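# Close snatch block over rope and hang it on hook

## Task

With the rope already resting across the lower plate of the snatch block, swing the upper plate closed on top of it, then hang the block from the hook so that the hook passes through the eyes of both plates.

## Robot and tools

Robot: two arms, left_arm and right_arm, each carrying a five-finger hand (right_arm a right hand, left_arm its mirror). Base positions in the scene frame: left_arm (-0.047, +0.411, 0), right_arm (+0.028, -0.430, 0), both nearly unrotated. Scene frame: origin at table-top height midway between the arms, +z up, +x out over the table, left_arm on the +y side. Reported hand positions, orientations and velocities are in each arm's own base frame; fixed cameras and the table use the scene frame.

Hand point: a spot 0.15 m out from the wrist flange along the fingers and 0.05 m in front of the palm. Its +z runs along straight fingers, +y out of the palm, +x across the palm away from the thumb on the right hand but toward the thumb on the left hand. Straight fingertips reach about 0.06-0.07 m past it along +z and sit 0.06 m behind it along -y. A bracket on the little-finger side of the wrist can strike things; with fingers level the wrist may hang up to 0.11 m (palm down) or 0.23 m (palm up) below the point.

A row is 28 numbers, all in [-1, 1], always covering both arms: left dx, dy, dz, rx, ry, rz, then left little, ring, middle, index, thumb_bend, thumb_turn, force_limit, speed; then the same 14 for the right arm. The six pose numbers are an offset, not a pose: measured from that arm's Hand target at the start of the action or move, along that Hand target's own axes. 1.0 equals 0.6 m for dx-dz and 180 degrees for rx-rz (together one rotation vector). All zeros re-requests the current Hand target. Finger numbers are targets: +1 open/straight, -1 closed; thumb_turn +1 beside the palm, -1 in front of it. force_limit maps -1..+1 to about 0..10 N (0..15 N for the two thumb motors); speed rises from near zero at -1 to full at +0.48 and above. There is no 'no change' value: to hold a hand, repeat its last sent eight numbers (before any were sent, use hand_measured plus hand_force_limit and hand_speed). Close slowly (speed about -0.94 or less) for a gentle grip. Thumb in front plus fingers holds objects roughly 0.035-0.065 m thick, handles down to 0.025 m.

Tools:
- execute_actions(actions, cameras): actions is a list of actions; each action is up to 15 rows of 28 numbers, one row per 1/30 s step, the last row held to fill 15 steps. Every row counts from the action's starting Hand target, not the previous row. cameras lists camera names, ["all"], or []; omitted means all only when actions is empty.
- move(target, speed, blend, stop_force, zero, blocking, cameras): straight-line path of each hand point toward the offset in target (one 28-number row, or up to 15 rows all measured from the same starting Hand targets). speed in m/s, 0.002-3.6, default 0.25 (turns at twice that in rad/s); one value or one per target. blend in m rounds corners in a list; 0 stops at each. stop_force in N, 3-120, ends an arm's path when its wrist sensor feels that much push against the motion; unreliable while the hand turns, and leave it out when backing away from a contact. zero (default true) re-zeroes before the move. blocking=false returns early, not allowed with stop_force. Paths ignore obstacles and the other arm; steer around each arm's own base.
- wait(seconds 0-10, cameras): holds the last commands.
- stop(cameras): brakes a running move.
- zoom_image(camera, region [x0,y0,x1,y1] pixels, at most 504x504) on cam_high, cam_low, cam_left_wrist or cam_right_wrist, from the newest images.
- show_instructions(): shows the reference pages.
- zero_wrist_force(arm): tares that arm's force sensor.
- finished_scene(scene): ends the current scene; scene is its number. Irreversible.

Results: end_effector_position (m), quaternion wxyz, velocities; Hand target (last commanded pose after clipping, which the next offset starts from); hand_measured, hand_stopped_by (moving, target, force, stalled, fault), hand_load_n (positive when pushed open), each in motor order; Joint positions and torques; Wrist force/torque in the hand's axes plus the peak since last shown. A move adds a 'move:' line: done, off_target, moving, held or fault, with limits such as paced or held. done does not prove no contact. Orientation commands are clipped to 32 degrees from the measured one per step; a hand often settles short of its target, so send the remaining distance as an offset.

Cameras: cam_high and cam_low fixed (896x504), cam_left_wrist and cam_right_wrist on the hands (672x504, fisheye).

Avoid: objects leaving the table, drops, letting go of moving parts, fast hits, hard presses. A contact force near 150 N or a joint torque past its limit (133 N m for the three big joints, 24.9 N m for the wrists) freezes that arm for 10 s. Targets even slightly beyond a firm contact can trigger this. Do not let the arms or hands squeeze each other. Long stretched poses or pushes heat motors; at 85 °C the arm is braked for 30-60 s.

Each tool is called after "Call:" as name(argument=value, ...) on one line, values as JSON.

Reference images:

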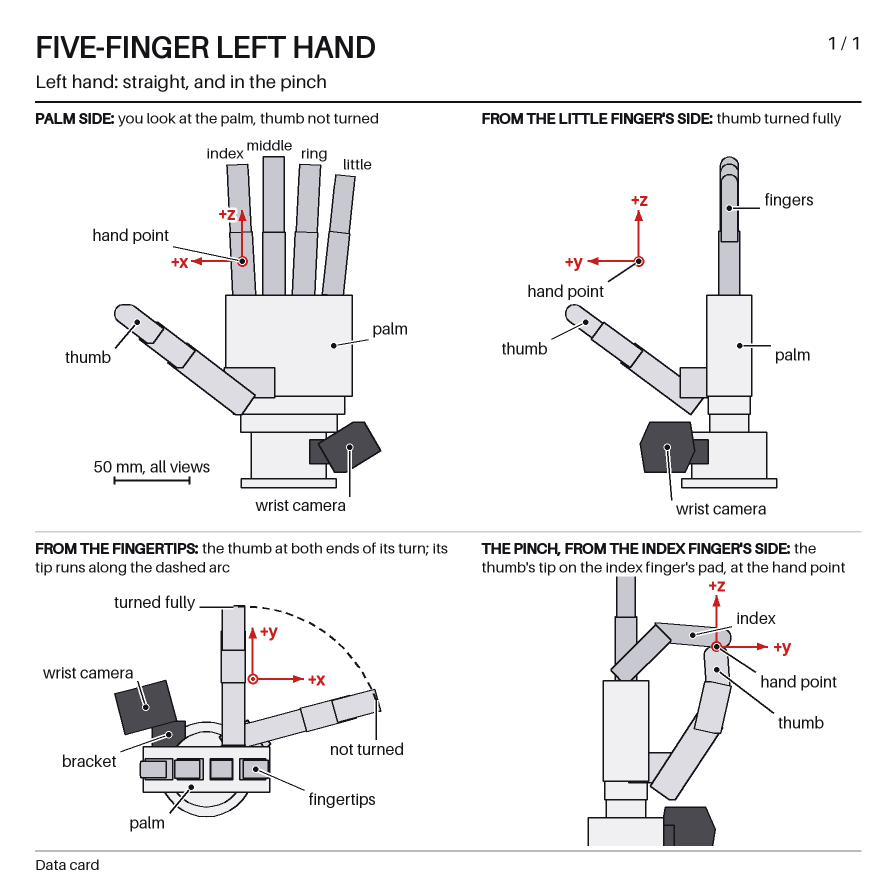

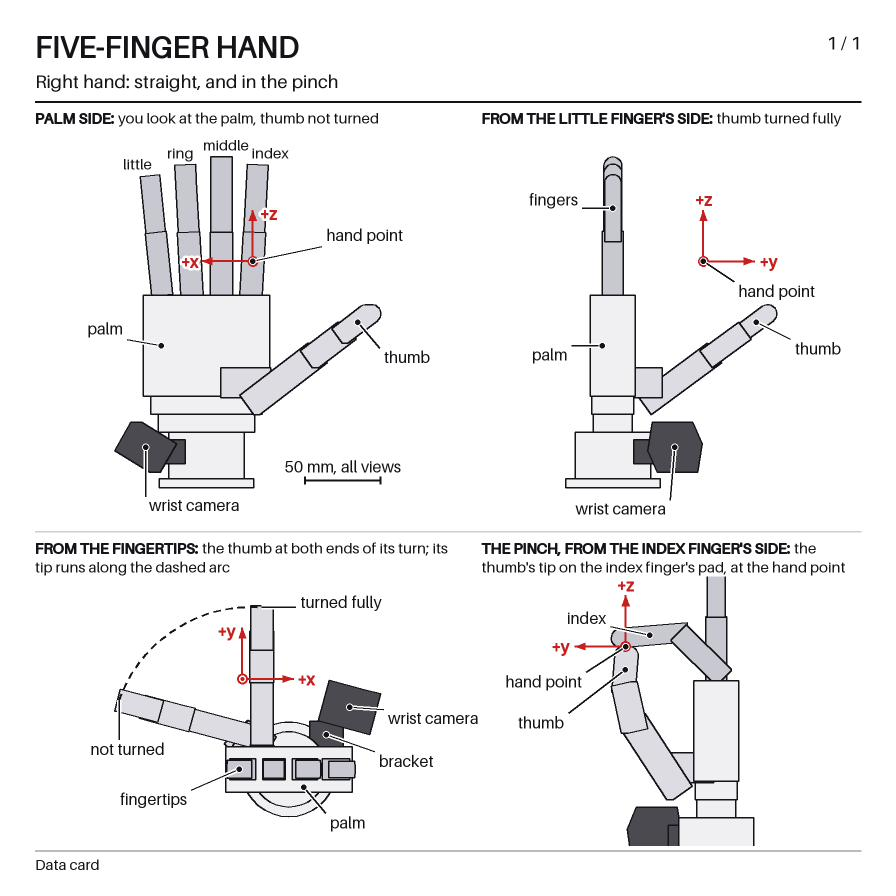

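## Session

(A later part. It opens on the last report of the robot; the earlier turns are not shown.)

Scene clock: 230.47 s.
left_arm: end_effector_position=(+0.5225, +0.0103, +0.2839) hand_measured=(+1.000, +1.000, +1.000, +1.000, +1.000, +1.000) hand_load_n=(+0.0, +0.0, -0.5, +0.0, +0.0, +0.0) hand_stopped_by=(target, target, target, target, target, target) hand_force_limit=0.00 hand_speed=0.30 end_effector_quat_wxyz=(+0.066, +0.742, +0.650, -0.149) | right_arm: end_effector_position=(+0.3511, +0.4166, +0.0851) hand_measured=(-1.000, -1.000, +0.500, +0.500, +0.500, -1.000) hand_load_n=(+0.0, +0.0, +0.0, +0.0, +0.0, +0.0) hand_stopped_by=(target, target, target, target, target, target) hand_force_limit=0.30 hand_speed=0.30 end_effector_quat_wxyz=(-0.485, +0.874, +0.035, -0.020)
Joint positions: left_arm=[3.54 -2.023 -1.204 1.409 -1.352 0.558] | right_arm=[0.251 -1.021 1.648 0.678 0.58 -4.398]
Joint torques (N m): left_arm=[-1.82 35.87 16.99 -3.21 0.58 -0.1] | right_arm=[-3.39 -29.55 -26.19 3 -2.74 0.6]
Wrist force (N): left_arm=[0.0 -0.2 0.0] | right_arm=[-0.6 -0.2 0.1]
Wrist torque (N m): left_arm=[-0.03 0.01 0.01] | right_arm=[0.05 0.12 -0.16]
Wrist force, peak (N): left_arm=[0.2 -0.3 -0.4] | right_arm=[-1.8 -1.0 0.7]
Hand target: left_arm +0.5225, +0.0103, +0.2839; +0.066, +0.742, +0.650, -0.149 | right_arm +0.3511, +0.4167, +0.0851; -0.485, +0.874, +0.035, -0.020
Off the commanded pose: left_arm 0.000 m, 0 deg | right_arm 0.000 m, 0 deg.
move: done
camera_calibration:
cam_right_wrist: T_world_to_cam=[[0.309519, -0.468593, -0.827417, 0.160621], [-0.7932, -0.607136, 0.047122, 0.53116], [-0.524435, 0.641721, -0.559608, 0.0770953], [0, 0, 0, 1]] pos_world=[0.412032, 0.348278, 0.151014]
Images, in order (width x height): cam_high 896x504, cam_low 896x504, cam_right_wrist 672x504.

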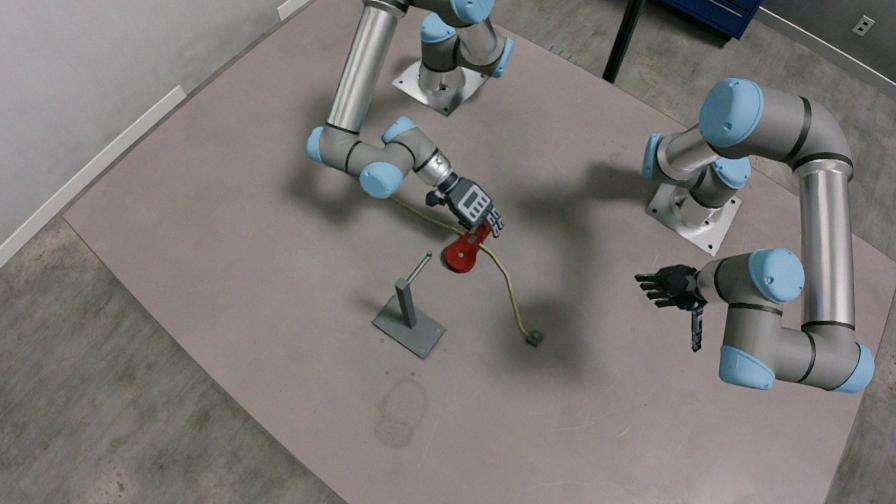

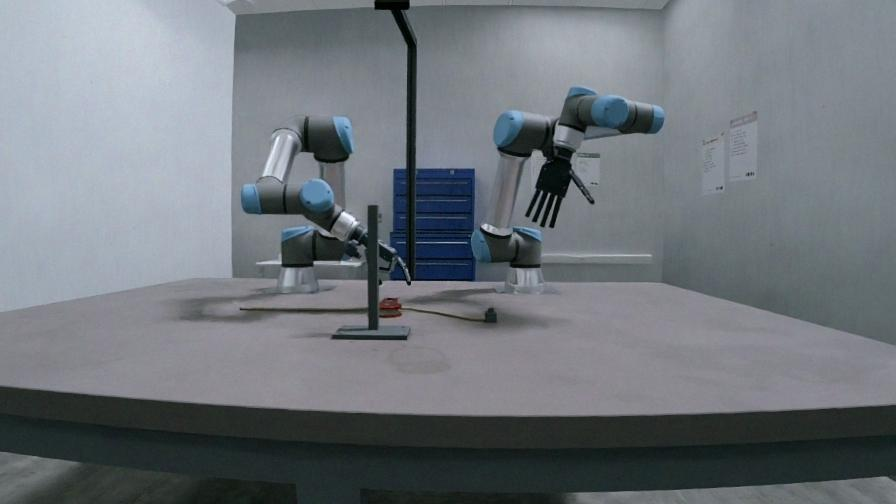

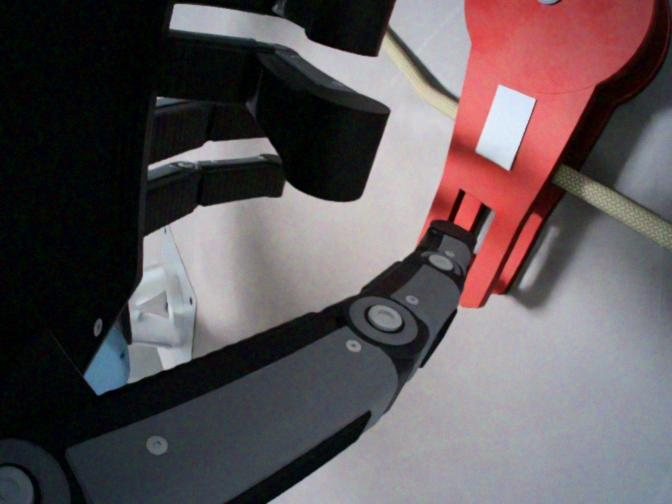

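Call:
move(target=[0,0,0,0,0,0,1,1,1,1,1,1,0,0.3,-0.0011,0.0975,0.0453,0,0,0,-1,-1,0.5,0.5,0.5,-1,0.3,0.3], speed=0.04, stop_force=4, cameras=["cam_right_wrist","cam_high","cam_low"])

Call:
zoom_image(camera="cam_high", region=[430, 180, 530, 280])

Call:
zoom_image(camera="cam_low", region=[370, 260, 430, 320])

Scene clock: 247.70 s.
left_arm: end_effector_position=(+0.5225, +0.0103, +0.2839) hand_measured=(+1.000, +1.000, +1.000, +1.000, +1.000, +1.000) hand_load_n=(+0.0, +0.0, +0.0, +0.0, +0.0, +0.0) hand_stopped_by=(target, target, target, target, target, target) hand_force_limit=0.00 hand_speed=0.30 end_effector_quat_wxyz=(+0.066, +0.742, +0.650, -0.149) | right_arm: end_effector_position=(+0.3511, +0.4087, +0.0211) hand_measured=(-1.000, -1.000, +0.500, +0.500, +0.500, -1.000) hand_load_n=(+0.0, +0.0, +0.0, +0.0, +0.0, +0.0) hand_stopped_by=(target, target, target, target, target, target) hand_force_limit=0.30 hand_speed=0.30 end_effector_quat_wxyz=(-0.485, +0.874, +0.035, -0.020)
Joint positions: left_arm=[3.54 -2.023 -1.204 1.409 -1.352 0.558] | right_arm=[0.234 -0.926 1.7 0.558 0.576 -4.428]
Joint torques (N m): left_arm=[-1.37 35.12 16.35 -3.27 0.49 -0.24] | right_arm=[12.69 -41.66 -24.57 4.86 -0.99 1.41]
Wrist force (N): left_arm=[-0.1 -0.1 0.0] | right_arm=[-0.6 -0.4 0.1]
Wrist torque (N m): left_arm=[-0.02 0.02 -0.01] | right_arm=[0.01 0.11 -0.15]
Wrist force, peak (N): left_arm=[0.3 -0.4 -0.2] | right_arm=[-0.7 -1.3 -0.3]
Hand target: left_arm +0.5225, +0.0103, +0.2839; +0.066, +0.742, +0.650, -0.149 | right_arm +0.3511, +0.4087, +0.0211; -0.485, +0.874, +0.035, -0.020
Off the commanded pose: left_arm 0.000 m, 0 deg | right_arm 0.000 m, 0 deg.
move: done
camera_calibration:
cam_right_wrist: T_world_to_cam=[[0.309406, -0.468579, -0.827467, 0.10401], [-0.793295, -0.607012, 0.047111, 0.529378], [-0.524357, 0.641849, -0.559535, 0.0462685], [0, 0, 0, 1]] pos_world=[0.412033, 0.340378, 0.0870144]
Images, in order (width x height): cam_high 896x504, cam_low 896x504, cam_right_wrist 672x504.

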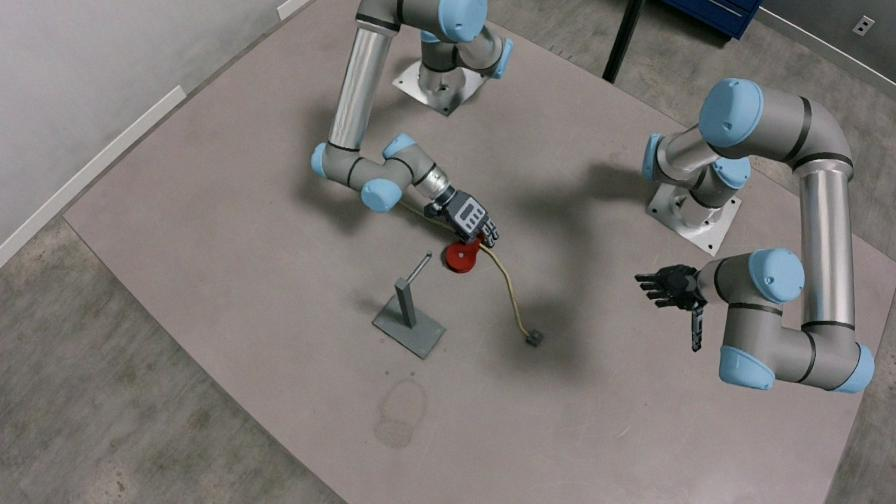

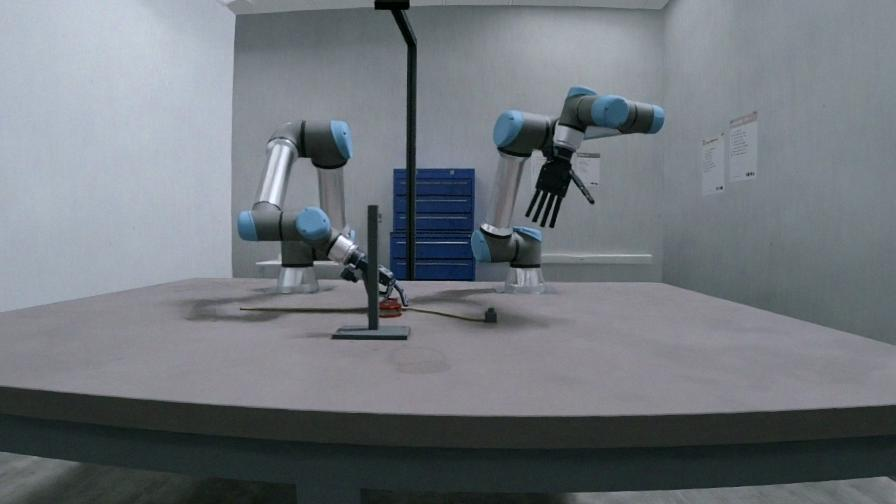

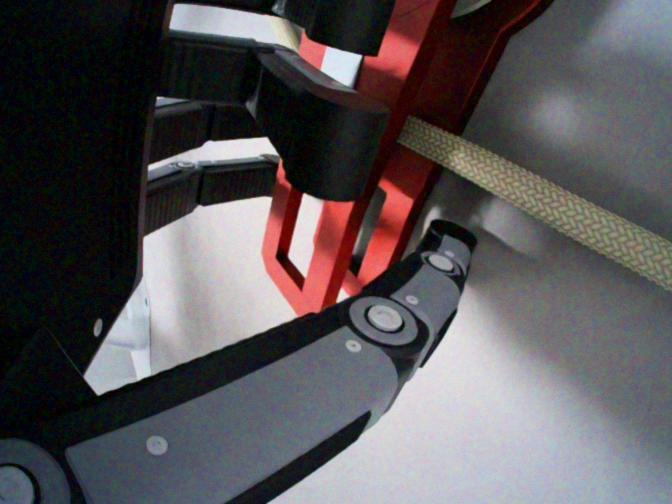

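Scaled by 5.040 from the camera's 896x504 image, which has a finer 1280x720 frame.

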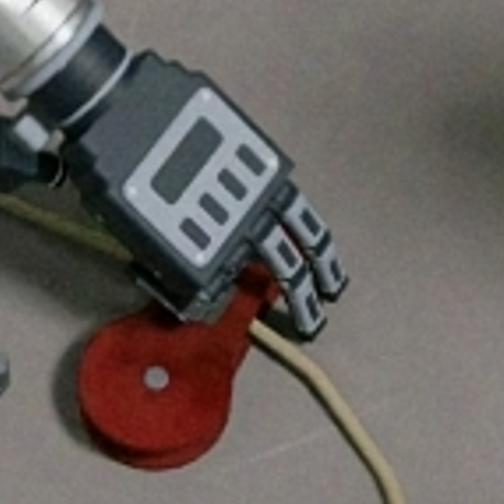

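Scaled by 8.400 from the camera's 896x504 image, which has a finer 1280x720 frame.

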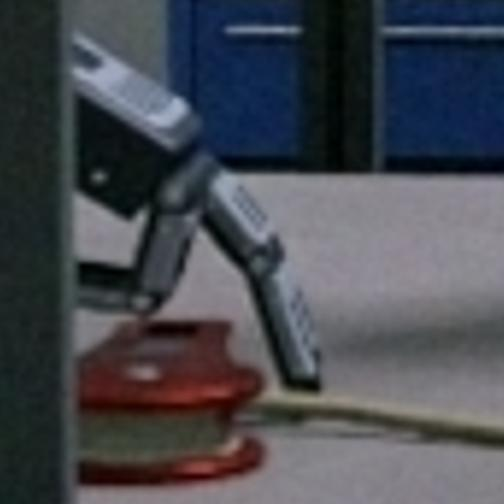

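Call:
move(target=[0,0,0,0,0,0,1,1,1,1,1,1,0,0.3,0,0,0,0,0,0,-1,-1,0.28,0.28,0.5,-1,-0.2,-0.7], speed=0.04)

Call:
move(target=[0,0,0,0,0,0,1,1,1,1,1,1,0,0.3,0,0,0,0,0,0,-1,-1,0.28,0.28,-0.3,-1,-0.3,-0.8], speed=0.04, cameras=["cam_right_wrist","cam_high","cam_low"])

Call:
zoom_image(camera="cam_low", region=[370, 260, 430, 320])

Scene clock: 255.30 s.
left_arm: end_effector_position=(+0.5225, +0.0103, +0.2839) hand_measured=(+1.000, +1.000, +1.000, +1.000, +1.000, +1.000) hand_load_n=(+0.0, +0.0, +0.0, +0.0, +0.0, +0.0) hand_stopped_by=(target, target, target, target, target, target) hand_force_limit=0.00 hand_speed=0.30 end_effector_quat_wxyz=(+0.066, +0.742, +0.650, -0.149) | right_arm: end_effector_position=(+0.3511, +0.4088, +0.0211) hand_measured=(-1.000, -1.000, +0.284, +0.280, +0.500, -1.000) hand_load_n=(+0.0, +0.0, +5.0, +0.0, +0.0, +0.0) hand_stopped_by=(target, target, force, target, target, target) hand_force_limit=-0.20 hand_speed=-0.70 end_effector_quat_wxyz=(-0.485, +0.874, +0.035, -0.020)
Joint positions: left_arm=[3.54 -2.023 -1.204 1.409 -1.352 0.558] | right_arm=[0.234 -0.926 1.7 0.558 0.576 -4.428]
Joint torques (N m): left_arm=[-2.65 34.61 16.42 -3.23 0.49 0.04] | right_arm=[10.7 -36.54 -21.73 4.21 -0.55 1.34]
Wrist force (N): left_arm=[0.1 0.0 -0.4] | right_arm=[-0.4 -8.3 -0.8]
Wrist torque (N m): left_arm=[0.02 -0.02 0.00] | right_arm=[0.15 0.16 -0.32]
Wrist force, peak (N): left_arm=[0.1 -0.4 -0.3] | right_arm=[-0.5 -9.2 -0.3]
Hand target: left_arm +0.5225, +0.0103, +0.2839; +0.066, +0.742, +0.650, -0.149 | right_arm +0.3511, +0.4087, +0.0211; -0.485, +0.874, +0.035, -0.020
Off the commanded pose: left_arm 0.000 m, 0 deg | right_arm 0.000 m, 0 deg.
move: done

Scene clock: 256.70 s.
left_arm: end_effector_position=(+0.5225, +0.0103, +0.2839) hand_measured=(+1.000, +1.000, +1.000, +1.000, +1.000, +1.000) hand_load_n=(+0.0, +0.0, +0.0, +0.0, +0.0, +0.0) hand_stopped_by=(target, target, target, target, target, target) hand_force_limit=0.00 hand_speed=0.30 end_effector_quat_wxyz=(+0.066, +0.742, +0.650, -0.149) | right_arm: end_effector_position=(+0.3511, +0.4088, +0.0211) hand_measured=(-1.000, -1.000, +0.284, +0.280, +0.182, -1.000) hand_load_n=(+0.0, +0.0, +5.5, +0.0, +5.5, +1.0) hand_stopped_by=(target, target, force, target, force, target) hand_force_limit=-0.30 hand_speed=-0.80 end_effector_quat_wxyz=(-0.485, +0.874, +0.035, -0.020)
Joint positions: left_arm=[3.54 -2.023 -1.204 1.409 -1.352 0.558] | right_arm=[0.234 -0.926 1.7 0.558 0.576 -4.428]
Joint torques (N m): left_arm=[-2.04 35.66 16.45 -3.35 0.75 -0.14] | right_arm=[-1 -25.96 -11.46 1.49 -0.53 1.37]
Wrist force (N): left_arm=[0.1 -0.1 0.1] | right_arm=[-0.3 -6.9 -2.1]
Wrist torque (N m): left_arm=[-0.03 -0.01 0.01] | right_arm=[0.23 0.15 -0.33]
Wrist force, peak (N): left_arm=[0.1 -0.6 -0.3] | right_arm=[-0.2 -8.8 -0.6]
Hand target: left_arm +0.5225, +0.0103, +0.2839; +0.066, +0.742, +0.650, -0.149 | right_arm +0.3511, +0.4087, +0.0211; -0.485, +0.874, +0.035, -0.020
Off the commanded pose: left_arm 0.000 m, 0 deg | right_arm 0.000 m, 0 deg.
move: done
camera_calibration:
cam_right_wrist: T_world_to_cam=[[0.309469, -0.46858, -0.827443, 0.103983], [-0.793248, -0.607074, 0.0471058, 0.52938], [-0.524392, 0.641789, -0.559571, 0.0463062], [0, 0, 0, 1]] pos_world=[0.412032, 0.340378, 0.0870143]
Images, in order (width x height): cam_high 896x504, cam_low 896x504, cam_right_wrist 672x504.

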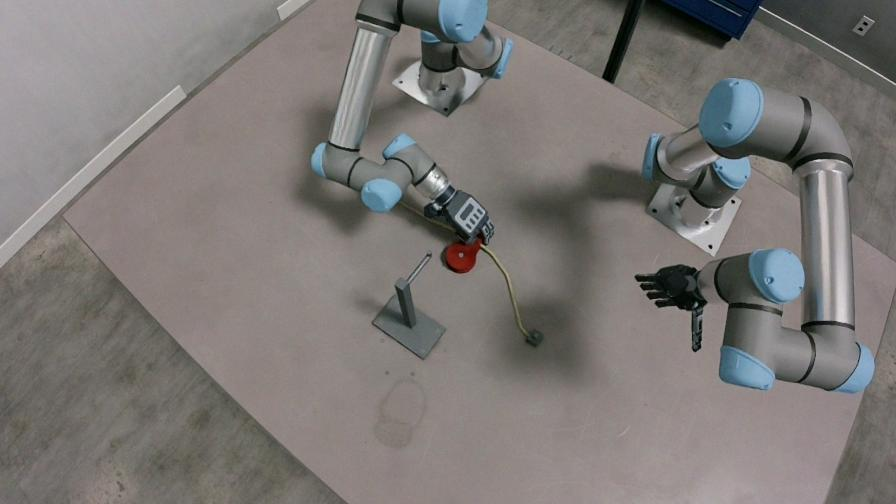

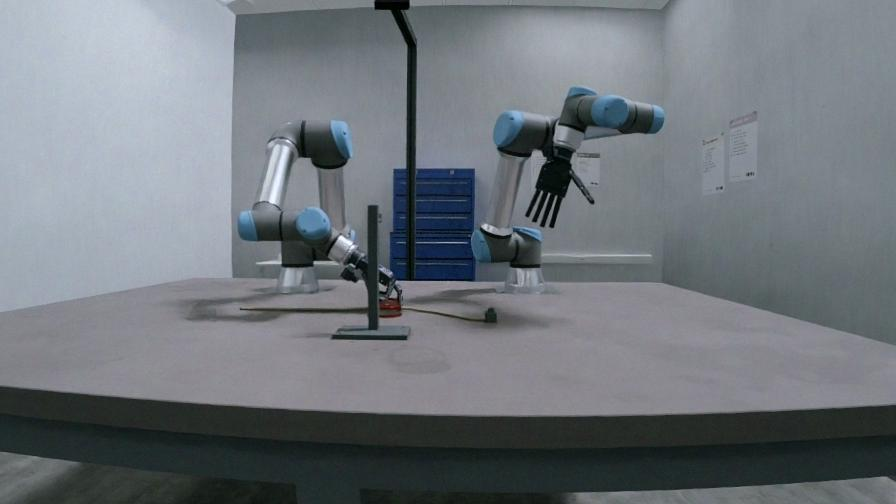

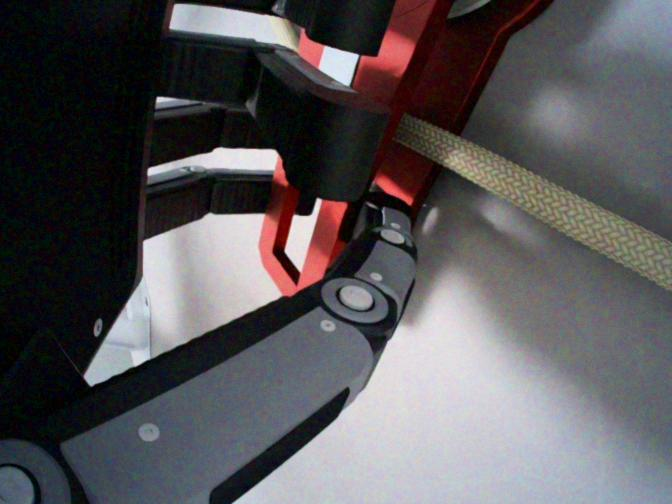

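Scaled by 8.400 from the camera's 896x504 image, which has a finer 1280x720 frame.

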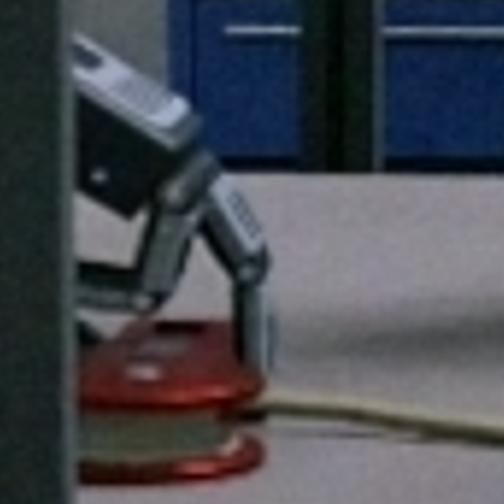

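Call:
move(target=[0,0,0,0,0,0,1,1,1,1,1,1,0,0.3,0,0,0,0,0,0,-1,-1,0.15,0.15,-0.2,-1,0.3,-0.88], speed=0.04)

Call:
move(target=[0,0,0,0,0,0,1,1,1,1,1,1,0,0.3,0,0,0,0,0,0,-1,-1,0.1,0.1,-0.3,-1,0.5,-0.9], speed=0.04, cameras=["cam_right_wrist"])

Call:
zoom_image(camera="cam_right_wrist", region=[230, 90, 470, 320])

Scene clock: 262.63 s.
left_arm: end_effector_position=(+0.5225, +0.0103, +0.2839) hand_measured=(+1.000, +1.000, +1.000, +1.000, +1.000, +1.000) hand_load_n=(+0.0, +0.0, +0.0, +0.0, +0.0, +0.0) hand_stopped_by=(target, target, target, target, target, target) hand_force_limit=0.00 hand_speed=0.30 end_effector_quat_wxyz=(+0.066, +0.742, +0.650, -0.149) | right_arm: end_effector_position=(+0.3511, +0.4087, +0.0211) hand_measured=(-1.000, -1.000, +0.278, +0.150, -0.112, -1.000) hand_load_n=(+0.0, -1.0, +8.5, +4.0, +9.0, +1.5) hand_stopped_by=(target, target, force, target, force, target) hand_force_limit=0.30 hand_speed=-0.88 end_effector_quat_wxyz=(-0.485, +0.874, +0.035, -0.020)
Joint positions: left_arm=[3.54 -2.023 -1.204 1.409 -1.352 0.558] | right_arm=[0.234 -0.926 1.7 0.558 0.576 -4.428]
Joint torques (N m): left_arm=[-2.03 34.51 16.23 -3.19 0.52 0.02] | right_arm=[-11.27 -25.62 1.44 -0.4 1.94 1.27]
Wrist force (N): left_arm=[0.1 -0.3 -0.2] | right_arm=[-0.6 -10.6 0.3]
Wrist torque (N m): left_arm=[-0.03 -0.02 0.01] | right_arm=[0.33 0.19 -0.45]
Wrist force, peak (N): left_arm=[0.0 -0.4 -0.3] | right_arm=[-0.4 -11.2 0.9]
Hand target: left_arm +0.5225, +0.0103, +0.2839; +0.066, +0.742, +0.650, -0.149 | right_arm +0.3511, +0.4087, +0.0211; -0.485, +0.874, +0.035, -0.020
Off the commanded pose: left_arm 0.000 m, 0 deg | right_arm 0.000 m, 0 deg.
move: done

Scene clock: 263.13 s.
left_arm: end_effector_position=(+0.5225, +0.0103, +0.2839) hand_measured=(+1.000, +1.000, +1.000, +1.000, +1.000, +1.000) hand_load_n=(+0.0, +0.0, +0.0, +0.0, +0.0, +0.0) hand_stopped_by=(target, target, target, target, target, target) hand_force_limit=0.00 hand_speed=0.30 end_effector_quat_wxyz=(+0.066, +0.742, +0.650, -0.149) | right_arm: end_effector_position=(+0.3511, +0.4087, +0.0211) hand_measured=(-1.000, -1.000, +0.278, +0.134, -0.118, -1.000) hand_load_n=(+0.5, -3.5, +8.5, +7.0, +11.0, +1.5) hand_stopped_by=(target, target, force, force, force, target) hand_force_limit=0.50 hand_speed=-0.90 end_effector_quat_wxyz=(-0.485, +0.874, +0.035, -0.020)
Joint positions: left_arm=[3.54 -2.023 -1.204 1.409 -1.352 0.558] | right_arm=[0.234 -0.926 1.7 0.558 0.576 -4.428]
Joint torques (N m): left_arm=[-3.96 35.11 16.93 -3.53 0.74 -0.09] | right_arm=[-11.74 -25.92 1.48 -0.49 2.03 1.28]
Wrist force (N): left_arm=[0.0 0.1 -0.1] | right_arm=[-0.2 -11.2 1.2]
Wrist torque (N m): left_arm=[0.02 0.00 0.00] | right_arm=[0.27 0.22 -0.50]
Wrist force, peak (N): left_arm=[0.2 -0.4 -0.1] | right_arm=[-0.1 -11.4 0.6]
Hand target: left_arm +0.5225, +0.0103, +0.2839; +0.066, +0.742, +0.650, -0.149 | right_arm +0.3511, +0.4087, +0.0211; -0.485, +0.874, +0.035, -0.020
Off the commanded pose: left_arm 0.000 m, 0 deg | right_arm 0.000 m, 0 deg.
move: done
camera_calibration:
cam_right_wrist: T_world_to_cam=[[0.309444, -0.468549, -0.82747, 0.103985], [-0.79328, -0.607035, 0.0470711, 0.529382], [-0.524358, 0.641849, -0.559534, 0.0462688], [0, 0, 0, 1]] pos_world=[0.412032, 0.340378, 0.0870145]
Images, in order (width x height): cam_right_wrist 672x504.

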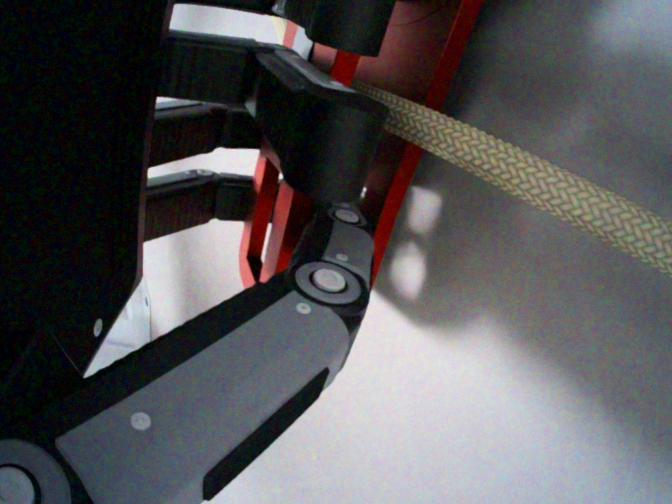

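Scaled by 2.100 from the camera's 672x504 image, which has a finer 960x720 frame.

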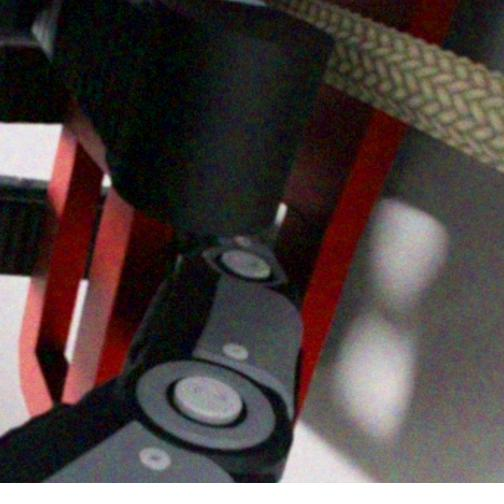

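Call:
move(target=[0,0,0,0,0,0,1,1,1,1,1,1,0,0.3,0,0,0,0,0,0,-1,-1,0.5,0.5,0.5,-1,0.3,-0.3], speed=0.04)

Call:
move(target=[0,0,0,0,0,0,1,1,1,1,1,1,0,0.3,0,-0.113,-0.0707,0,0,0,-1,-1,0.5,0.5,0.5,-1,0.3,0.3], speed=0.1)

Call:
move(target=[0,0,0,0,0,0,1,1,1,1,1,1,0,0.3,0.0595,-0.055,-0.0933,0,0,0,-1,-1,-1,-1,1,1,0.3,0.3], speed=0.15, cameras=["cam_right_wrist","cam_high","cam_low"])

Scene clock: 289.40 s.
left_arm: end_effector_position=(+0.5225, +0.0103, +0.2839) hand_measured=(+1.000, +1.000, +1.000, +1.000, +1.000, +1.000) hand_load_n=(+0.0, +0.0, +0.0, +0.0, +0.0, +0.0) hand_stopped_by=(target, target, target, target, target, target) hand_force_limit=0.00 hand_speed=0.30 end_effector_quat_wxyz=(+0.066, +0.742, +0.650, -0.149) | right_arm: end_effector_position=(+0.3511, +0.4087, +0.0211) hand_measured=(-1.000, -1.000, +0.500, +0.500, +0.500, -1.000) hand_load_n=(+0.0, +0.0, +0.0, +0.0, +0.0, +0.0) hand_stopped_by=(target, target, target, target, target, target) hand_force_limit=0.30 hand_speed=-0.30 end_effector_quat_wxyz=(-0.485, +0.874, +0.035, -0.020)
Joint positions: left_arm=[3.54 -2.023 -1.204 1.409 -1.352 0.558] | right_arm=[0.234 -0.926 1.7 0.558 0.576 -4.428]
Joint torques (N m): left_arm=[-1.77 35.65 16.69 -3.36 0.61 -0.03] | right_arm=[-5.67 -40.8 -5.55 1.2 -2.67 1.48]
Wrist force (N): left_arm=[0.0 -0.3 -0.1] | right_arm=[-0.8 0.1 0.3]
Wrist torque (N m): left_arm=[-0.04 -0.01 0.01] | right_arm=[0.07 0.13 -0.14]
Wrist force, peak (N): left_arm=[0.4 -0.3 -0.3] | right_arm=[0.1 -11.7 0.4]
Hand target: left_arm +0.5225, +0.0103, +0.2839; +0.066, +0.742, +0.650, -0.149 | right_arm +0.3511, +0.4087, +0.0211; -0.485, +0.874, +0.035, -0.020
Off the commanded pose: left_arm 0.000 m, 0 deg | right_arm 0.000 m, 0 deg.
move: done

Scene clock: 290.63 s.
left_arm: end_effector_position=(+0.5225, +0.0103, +0.2839) hand_measured=(+1.000, +1.000, +1.000, +1.000, +1.000, +1.000) hand_load_n=(+0.0, +0.0, +0.0, +0.0, +0.0, +0.0) hand_stopped_by=(target, target, target, target, target, target) hand_force_limit=0.00 hand_speed=0.30 end_effector_quat_wxyz=(+0.066, +0.742, +0.650, -0.149) | right_arm: end_effector_position=(+0.3512, +0.4087, +0.1011) hand_measured=(-1.000, -1.000, +0.500, +0.500, +0.500, -1.000) hand_load_n=(+0.0, +0.0, +0.0, +0.0, +0.0, +0.0) hand_stopped_by=(target, target, target, target, target, target) hand_force_limit=0.30 hand_speed=0.30 end_effector_quat_wxyz=(-0.485, +0.874, +0.035, -0.020)
Joint positions: left_arm=[3.54 -2.023 -1.204 1.409 -1.352 0.558] | right_arm=[0.233 -1.046 1.649 0.729 0.576 -4.429]
Joint torques (N m): left_arm=[-2.28 35.45 15.62 -3.57 0.66 -0.27] | right_arm=[-11.34 -31.6 -1.44 0.28 -2.34 -0.9]
Wrist force (N): left_arm=[0.1 0.2 -0.3] | right_arm=[-0.6 0.2 0.3]
Wrist torque (N m): left_arm=[0.05 -0.02 0.00] | right_arm=[0.11 0.11 -0.14]
Wrist force, peak (N): left_arm=[-0.2 -0.2 -0.4] | right_arm=[-0.7 1.1 0.8]
Hand target: left_arm +0.5225, +0.0103, +0.2839; +0.066, +0.742, +0.650, -0.149 | right_arm +0.3511, +0.4086, +0.1011; -0.485, +0.874, +0.035, -0.020
Off the commanded pose: left_arm 0.000 m, 0 deg | right_arm 0.000 m, 0 deg.
move: done

Scene clock: 291.73 s.
left_arm: end_effector_position=(+0.5225, +0.0103, +0.2839) hand_measured=(+1.000, +1.000, +1.000, +1.000, +1.000, +1.000) hand_load_n=(+0.0, +0.0, +0.0, +0.0, +0.0, +0.0) hand_stopped_by=(target, target, target, target, target, target) hand_force_limit=0.00 hand_speed=0.30 end_effector_quat_wxyz=(+0.066, +0.742, +0.650, -0.149) | right_arm: end_effector_position=(+0.3892, +0.3815, +0.1587) hand_measured=(-1.000, -1.000, -1.000, -1.000, +1.000, +1.000) hand_load_n=(+0.0, +0.0, +0.0, +0.0, +0.0, +0.0) hand_stopped_by=(target, target, target, target, target, target) hand_force_limit=0.30 hand_speed=0.30 end_effector_quat_wxyz=(-0.485, +0.874, +0.035, -0.020)
Joint positions: left_arm=[3.54 -2.023 -1.204 1.409 -1.352 0.558] | right_arm=[0.158 -1.053 1.523 0.978 0.562 -4.566]
Joint torques (N m): left_arm=[-1.82 35.18 16.07 -3.57 0.54 0.17] | right_arm=[13.78 -35.47 -4.81 4.83 -0.34 -0.51]
Wrist force (N): left_arm=[0.2 0.0 -0.1] | right_arm=[-0.5 -0.5 0.0]
Wrist torque (N m): left_arm=[0.01 -0.03 0.01] | right_arm=[0.02 0.10 -0.32]
Wrist force, peak (N): left_arm=[0.2 -0.1 -0.4] | right_arm=[-1.0 0.6 1.4]
Hand target: left_arm +0.5225, +0.0103, +0.2839; +0.066, +0.742, +0.650, -0.149 | right_arm +0.3891, +0.3816, +0.1587; -0.485, +0.874, +0.035, -0.020
Off the commanded pose: left_arm 0.000 m, 0 deg | right_arm 0.000 m, 0 deg.
move: done
camera_calibration:
cam_right_wrist: T_world_to_cam=[[0.309508, -0.468619, -0.827406, 0.193206], [-0.793322, -0.606984, 0.0470197, 0.536637], [-0.524256, 0.641847, -0.559632, 0.160618], [0, 0, 0, 1]] pos_world=[0.450133, 0.313178, 0.224514]
Images, in order (width x height): cam_high 896x504, cam_low 896x504, cam_right_wrist 672x504.

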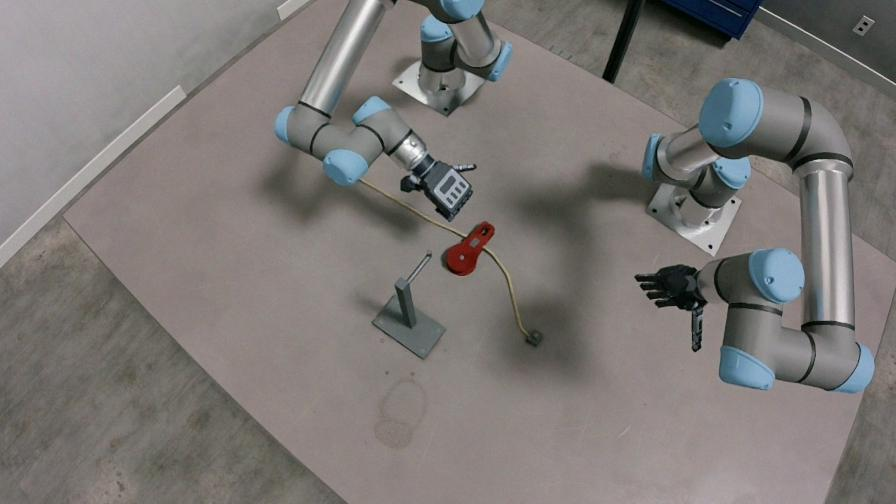

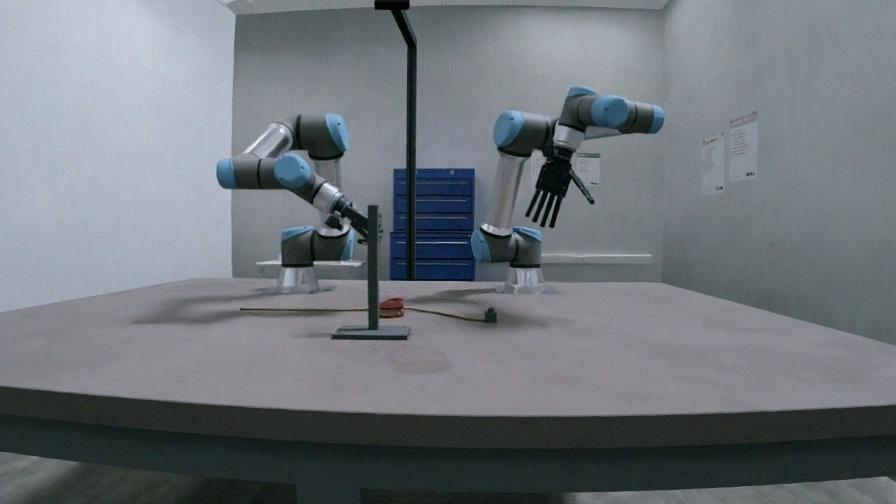

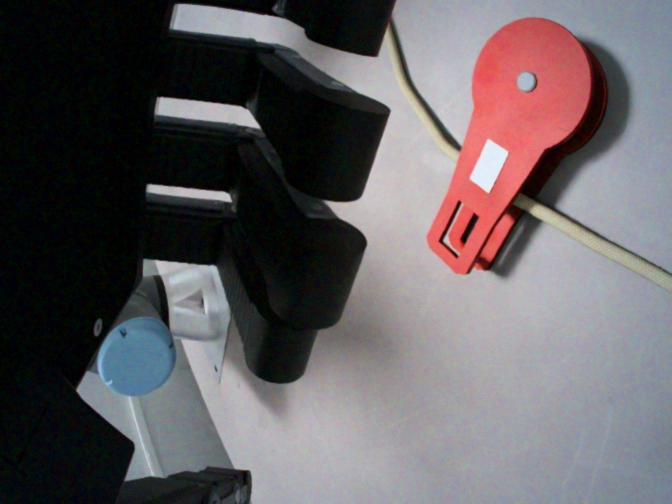

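Call:
zoom_image(camera="cam_right_wrist", region=[420, 10, 620, 280])

Call:
zoom_image(camera="cam_right_wrist", region=[415, 180, 525, 280])

Scaled by 1.867 from the camera's 672x504 image, which has a finer 960x720 frame.

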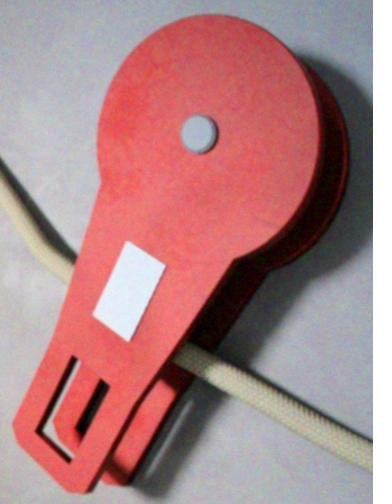

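Scaled by 4.582 from the camera's 672x504 image, which has a finer 960x720 frame.

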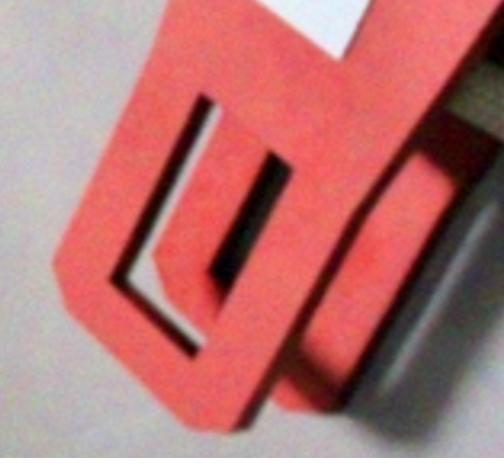

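Call:
zoom_image(camera="cam_right_wrist", region=[530, 60, 620, 170])

Call:
zoom_image(camera="cam_high", region=[430, 200, 510, 280])

Scaled by 4.582 from the camera's 672x504 image, which has a finer 960x720 frame.

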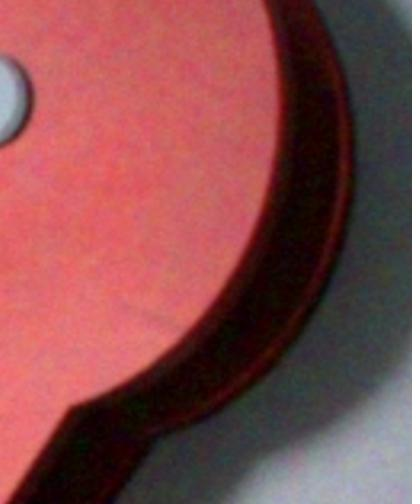

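Scaled by 6.300 from the camera's 896x504 image, which has a finer 1280x720 frame.

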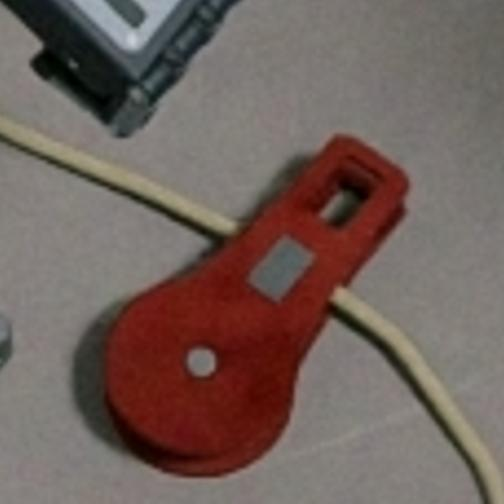

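Call:
move(target=[[0,0,0,0,0,0,1,1,1,1,1,1,0,0.3,0,0,0,0,0,0,-1,-1,0.6,0.5,0.5,-1,0.3,0.3],[0,0,0,0,0,0,1,1,1,1,1,1,0,0.3,-0.0548,0.0677,0.1235,0,0.017,0.0106,-1,-1,0.6,0.5,0.5,-1,0.3,0.3]], speed=0.15, cameras=["cam_right_wrist","cam_high","cam_low"])

Call:
zoom_image(camera="cam_low", region=[370, 260, 430, 320])

Call:
zoom_image(camera="cam_right_wrist", region=[380, 0, 672, 330])

Scene clock: 341.67 s.
left_arm: end_effector_position=(+0.5225, +0.0103, +0.2839) hand_measured=(+1.000, +1.000, +1.000, +1.000, +1.000, +1.000) hand_load_n=(+0.0, +0.0, +0.0, +0.0, +0.0, +0.0) hand_stopped_by=(target, target, target, target, target, target) hand_force_limit=0.00 hand_speed=0.30 end_effector_quat_wxyz=(+0.066, +0.742, +0.650, -0.149) | right_arm: end_effector_position=(+0.3529, +0.4202, +0.0850) hand_measured=(-1.000, -1.000, +0.600, +0.500, +0.500, -1.000) hand_load_n=(+0.0, +0.0, +0.0, +0.0, +0.0, +0.0) hand_stopped_by=(target, target, target, target, target, target) hand_force_limit=0.30 hand_speed=0.30 end_effector_quat_wxyz=(-0.485, +0.874, +0.008, -0.005)
Joint positions: left_arm=[3.54 -2.023 -1.204 1.409 -1.352 0.558] | right_arm=[0.259 -1.055 1.676 0.585 0.602 -4.277]
Joint torques (N m): left_arm=[-4.85 35.8 15.9 -3.59 0.7 -0.13] | right_arm=[-10.97 -37.54 -25.73 -0.2 -2.53 1.03]
Wrist force (N): left_arm=[-0.2 -0.2 -0.3] | right_arm=[-0.7 -0.5 0.1]
Wrist torque (N m): left_arm=[-0.01 0.03 -0.01] | right_arm=[-0.01 0.14 -0.15]
Wrist force, peak (N): left_arm=[0.3 -0.4 -0.1] | right_arm=[0.3 -1.4 -0.6]
Hand target: left_arm +0.5225, +0.0103, +0.2839; +0.066, +0.742, +0.650, -0.149 | right_arm +0.3530, +0.4202, +0.0850; -0.485, +0.874, +0.008, -0.004
Off the commanded pose: left_arm 0.000 m, 0 deg | right_arm 0.000 m, 0 deg.
move: done
camera_calibration:
cam_right_wrist: T_world_to_cam=[[0.279262, -0.487205, -0.827433, 0.180133], [-0.829791, -0.556061, 0.0473592, 0.526208], [-0.483177, 0.673371, -0.559565, 0.0478702], [0, 0, 0, 1]] pos_world=[0.409468, 0.348131, 0.150914]
Images, in order (width x height): cam_high 896x504, cam_low 896x504, cam_right_wrist 672x504.

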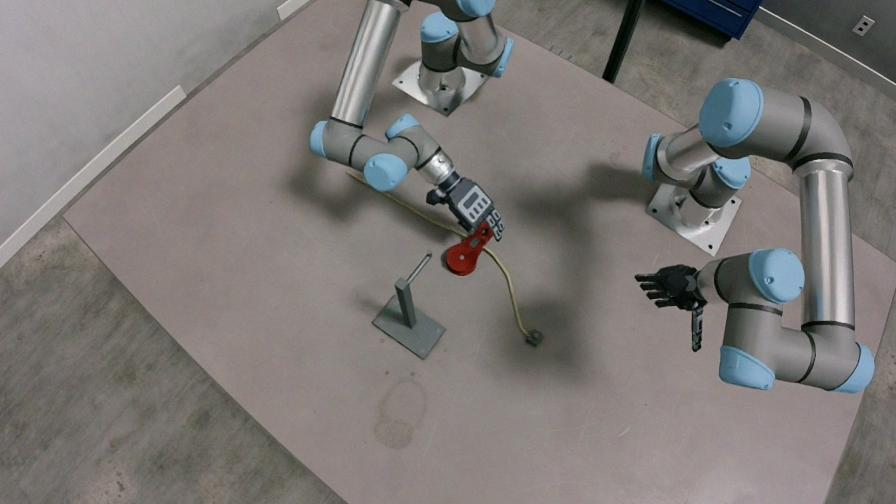

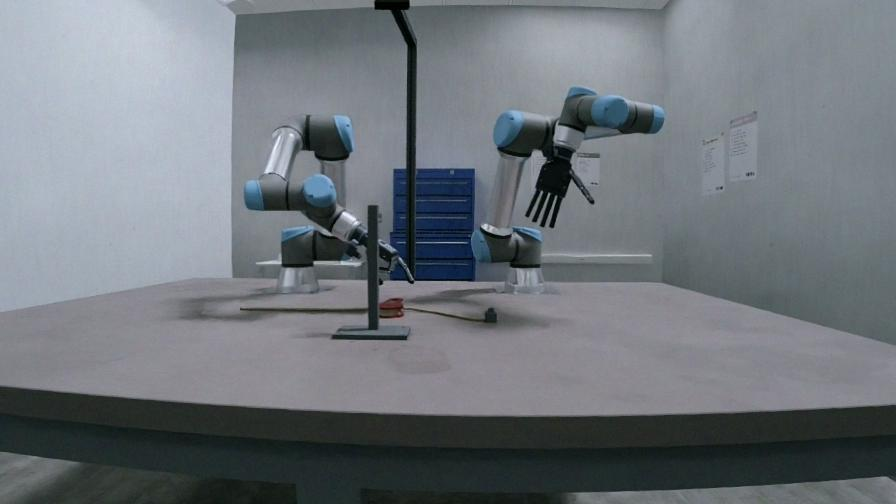

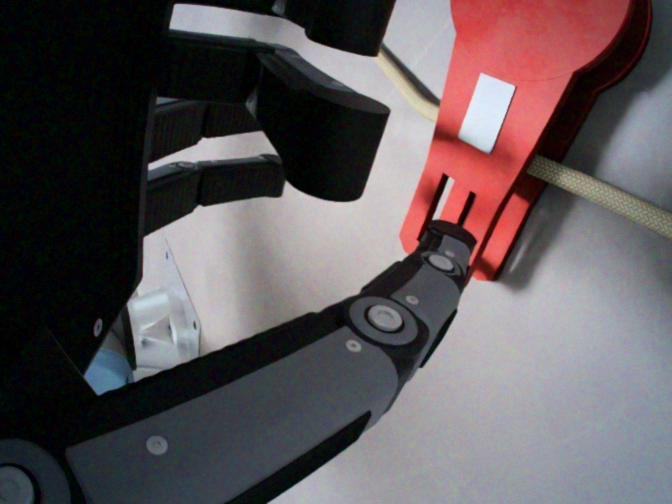

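Scaled by 8.400 from the camera's 896x504 image, which has a finer 1280x720 frame.

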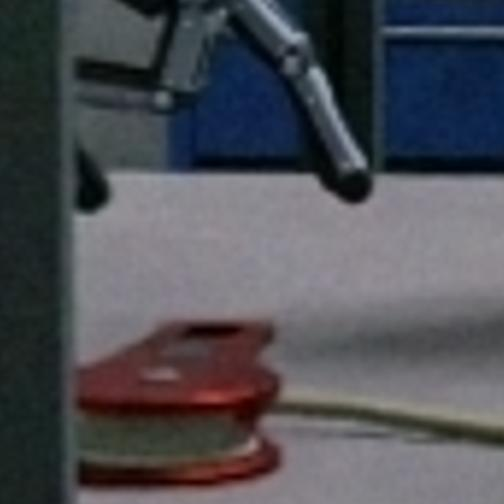

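Scaled by 1.527 from the camera's 672x504 image, which has a finer 960x720 frame.

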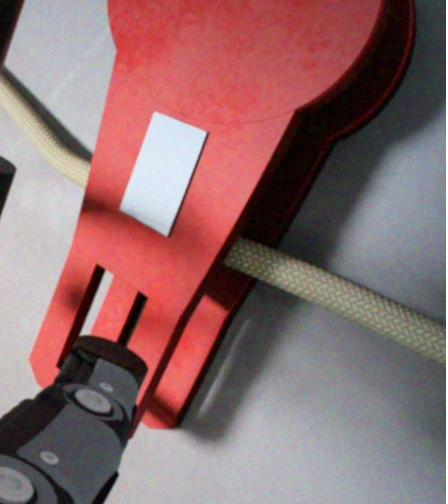

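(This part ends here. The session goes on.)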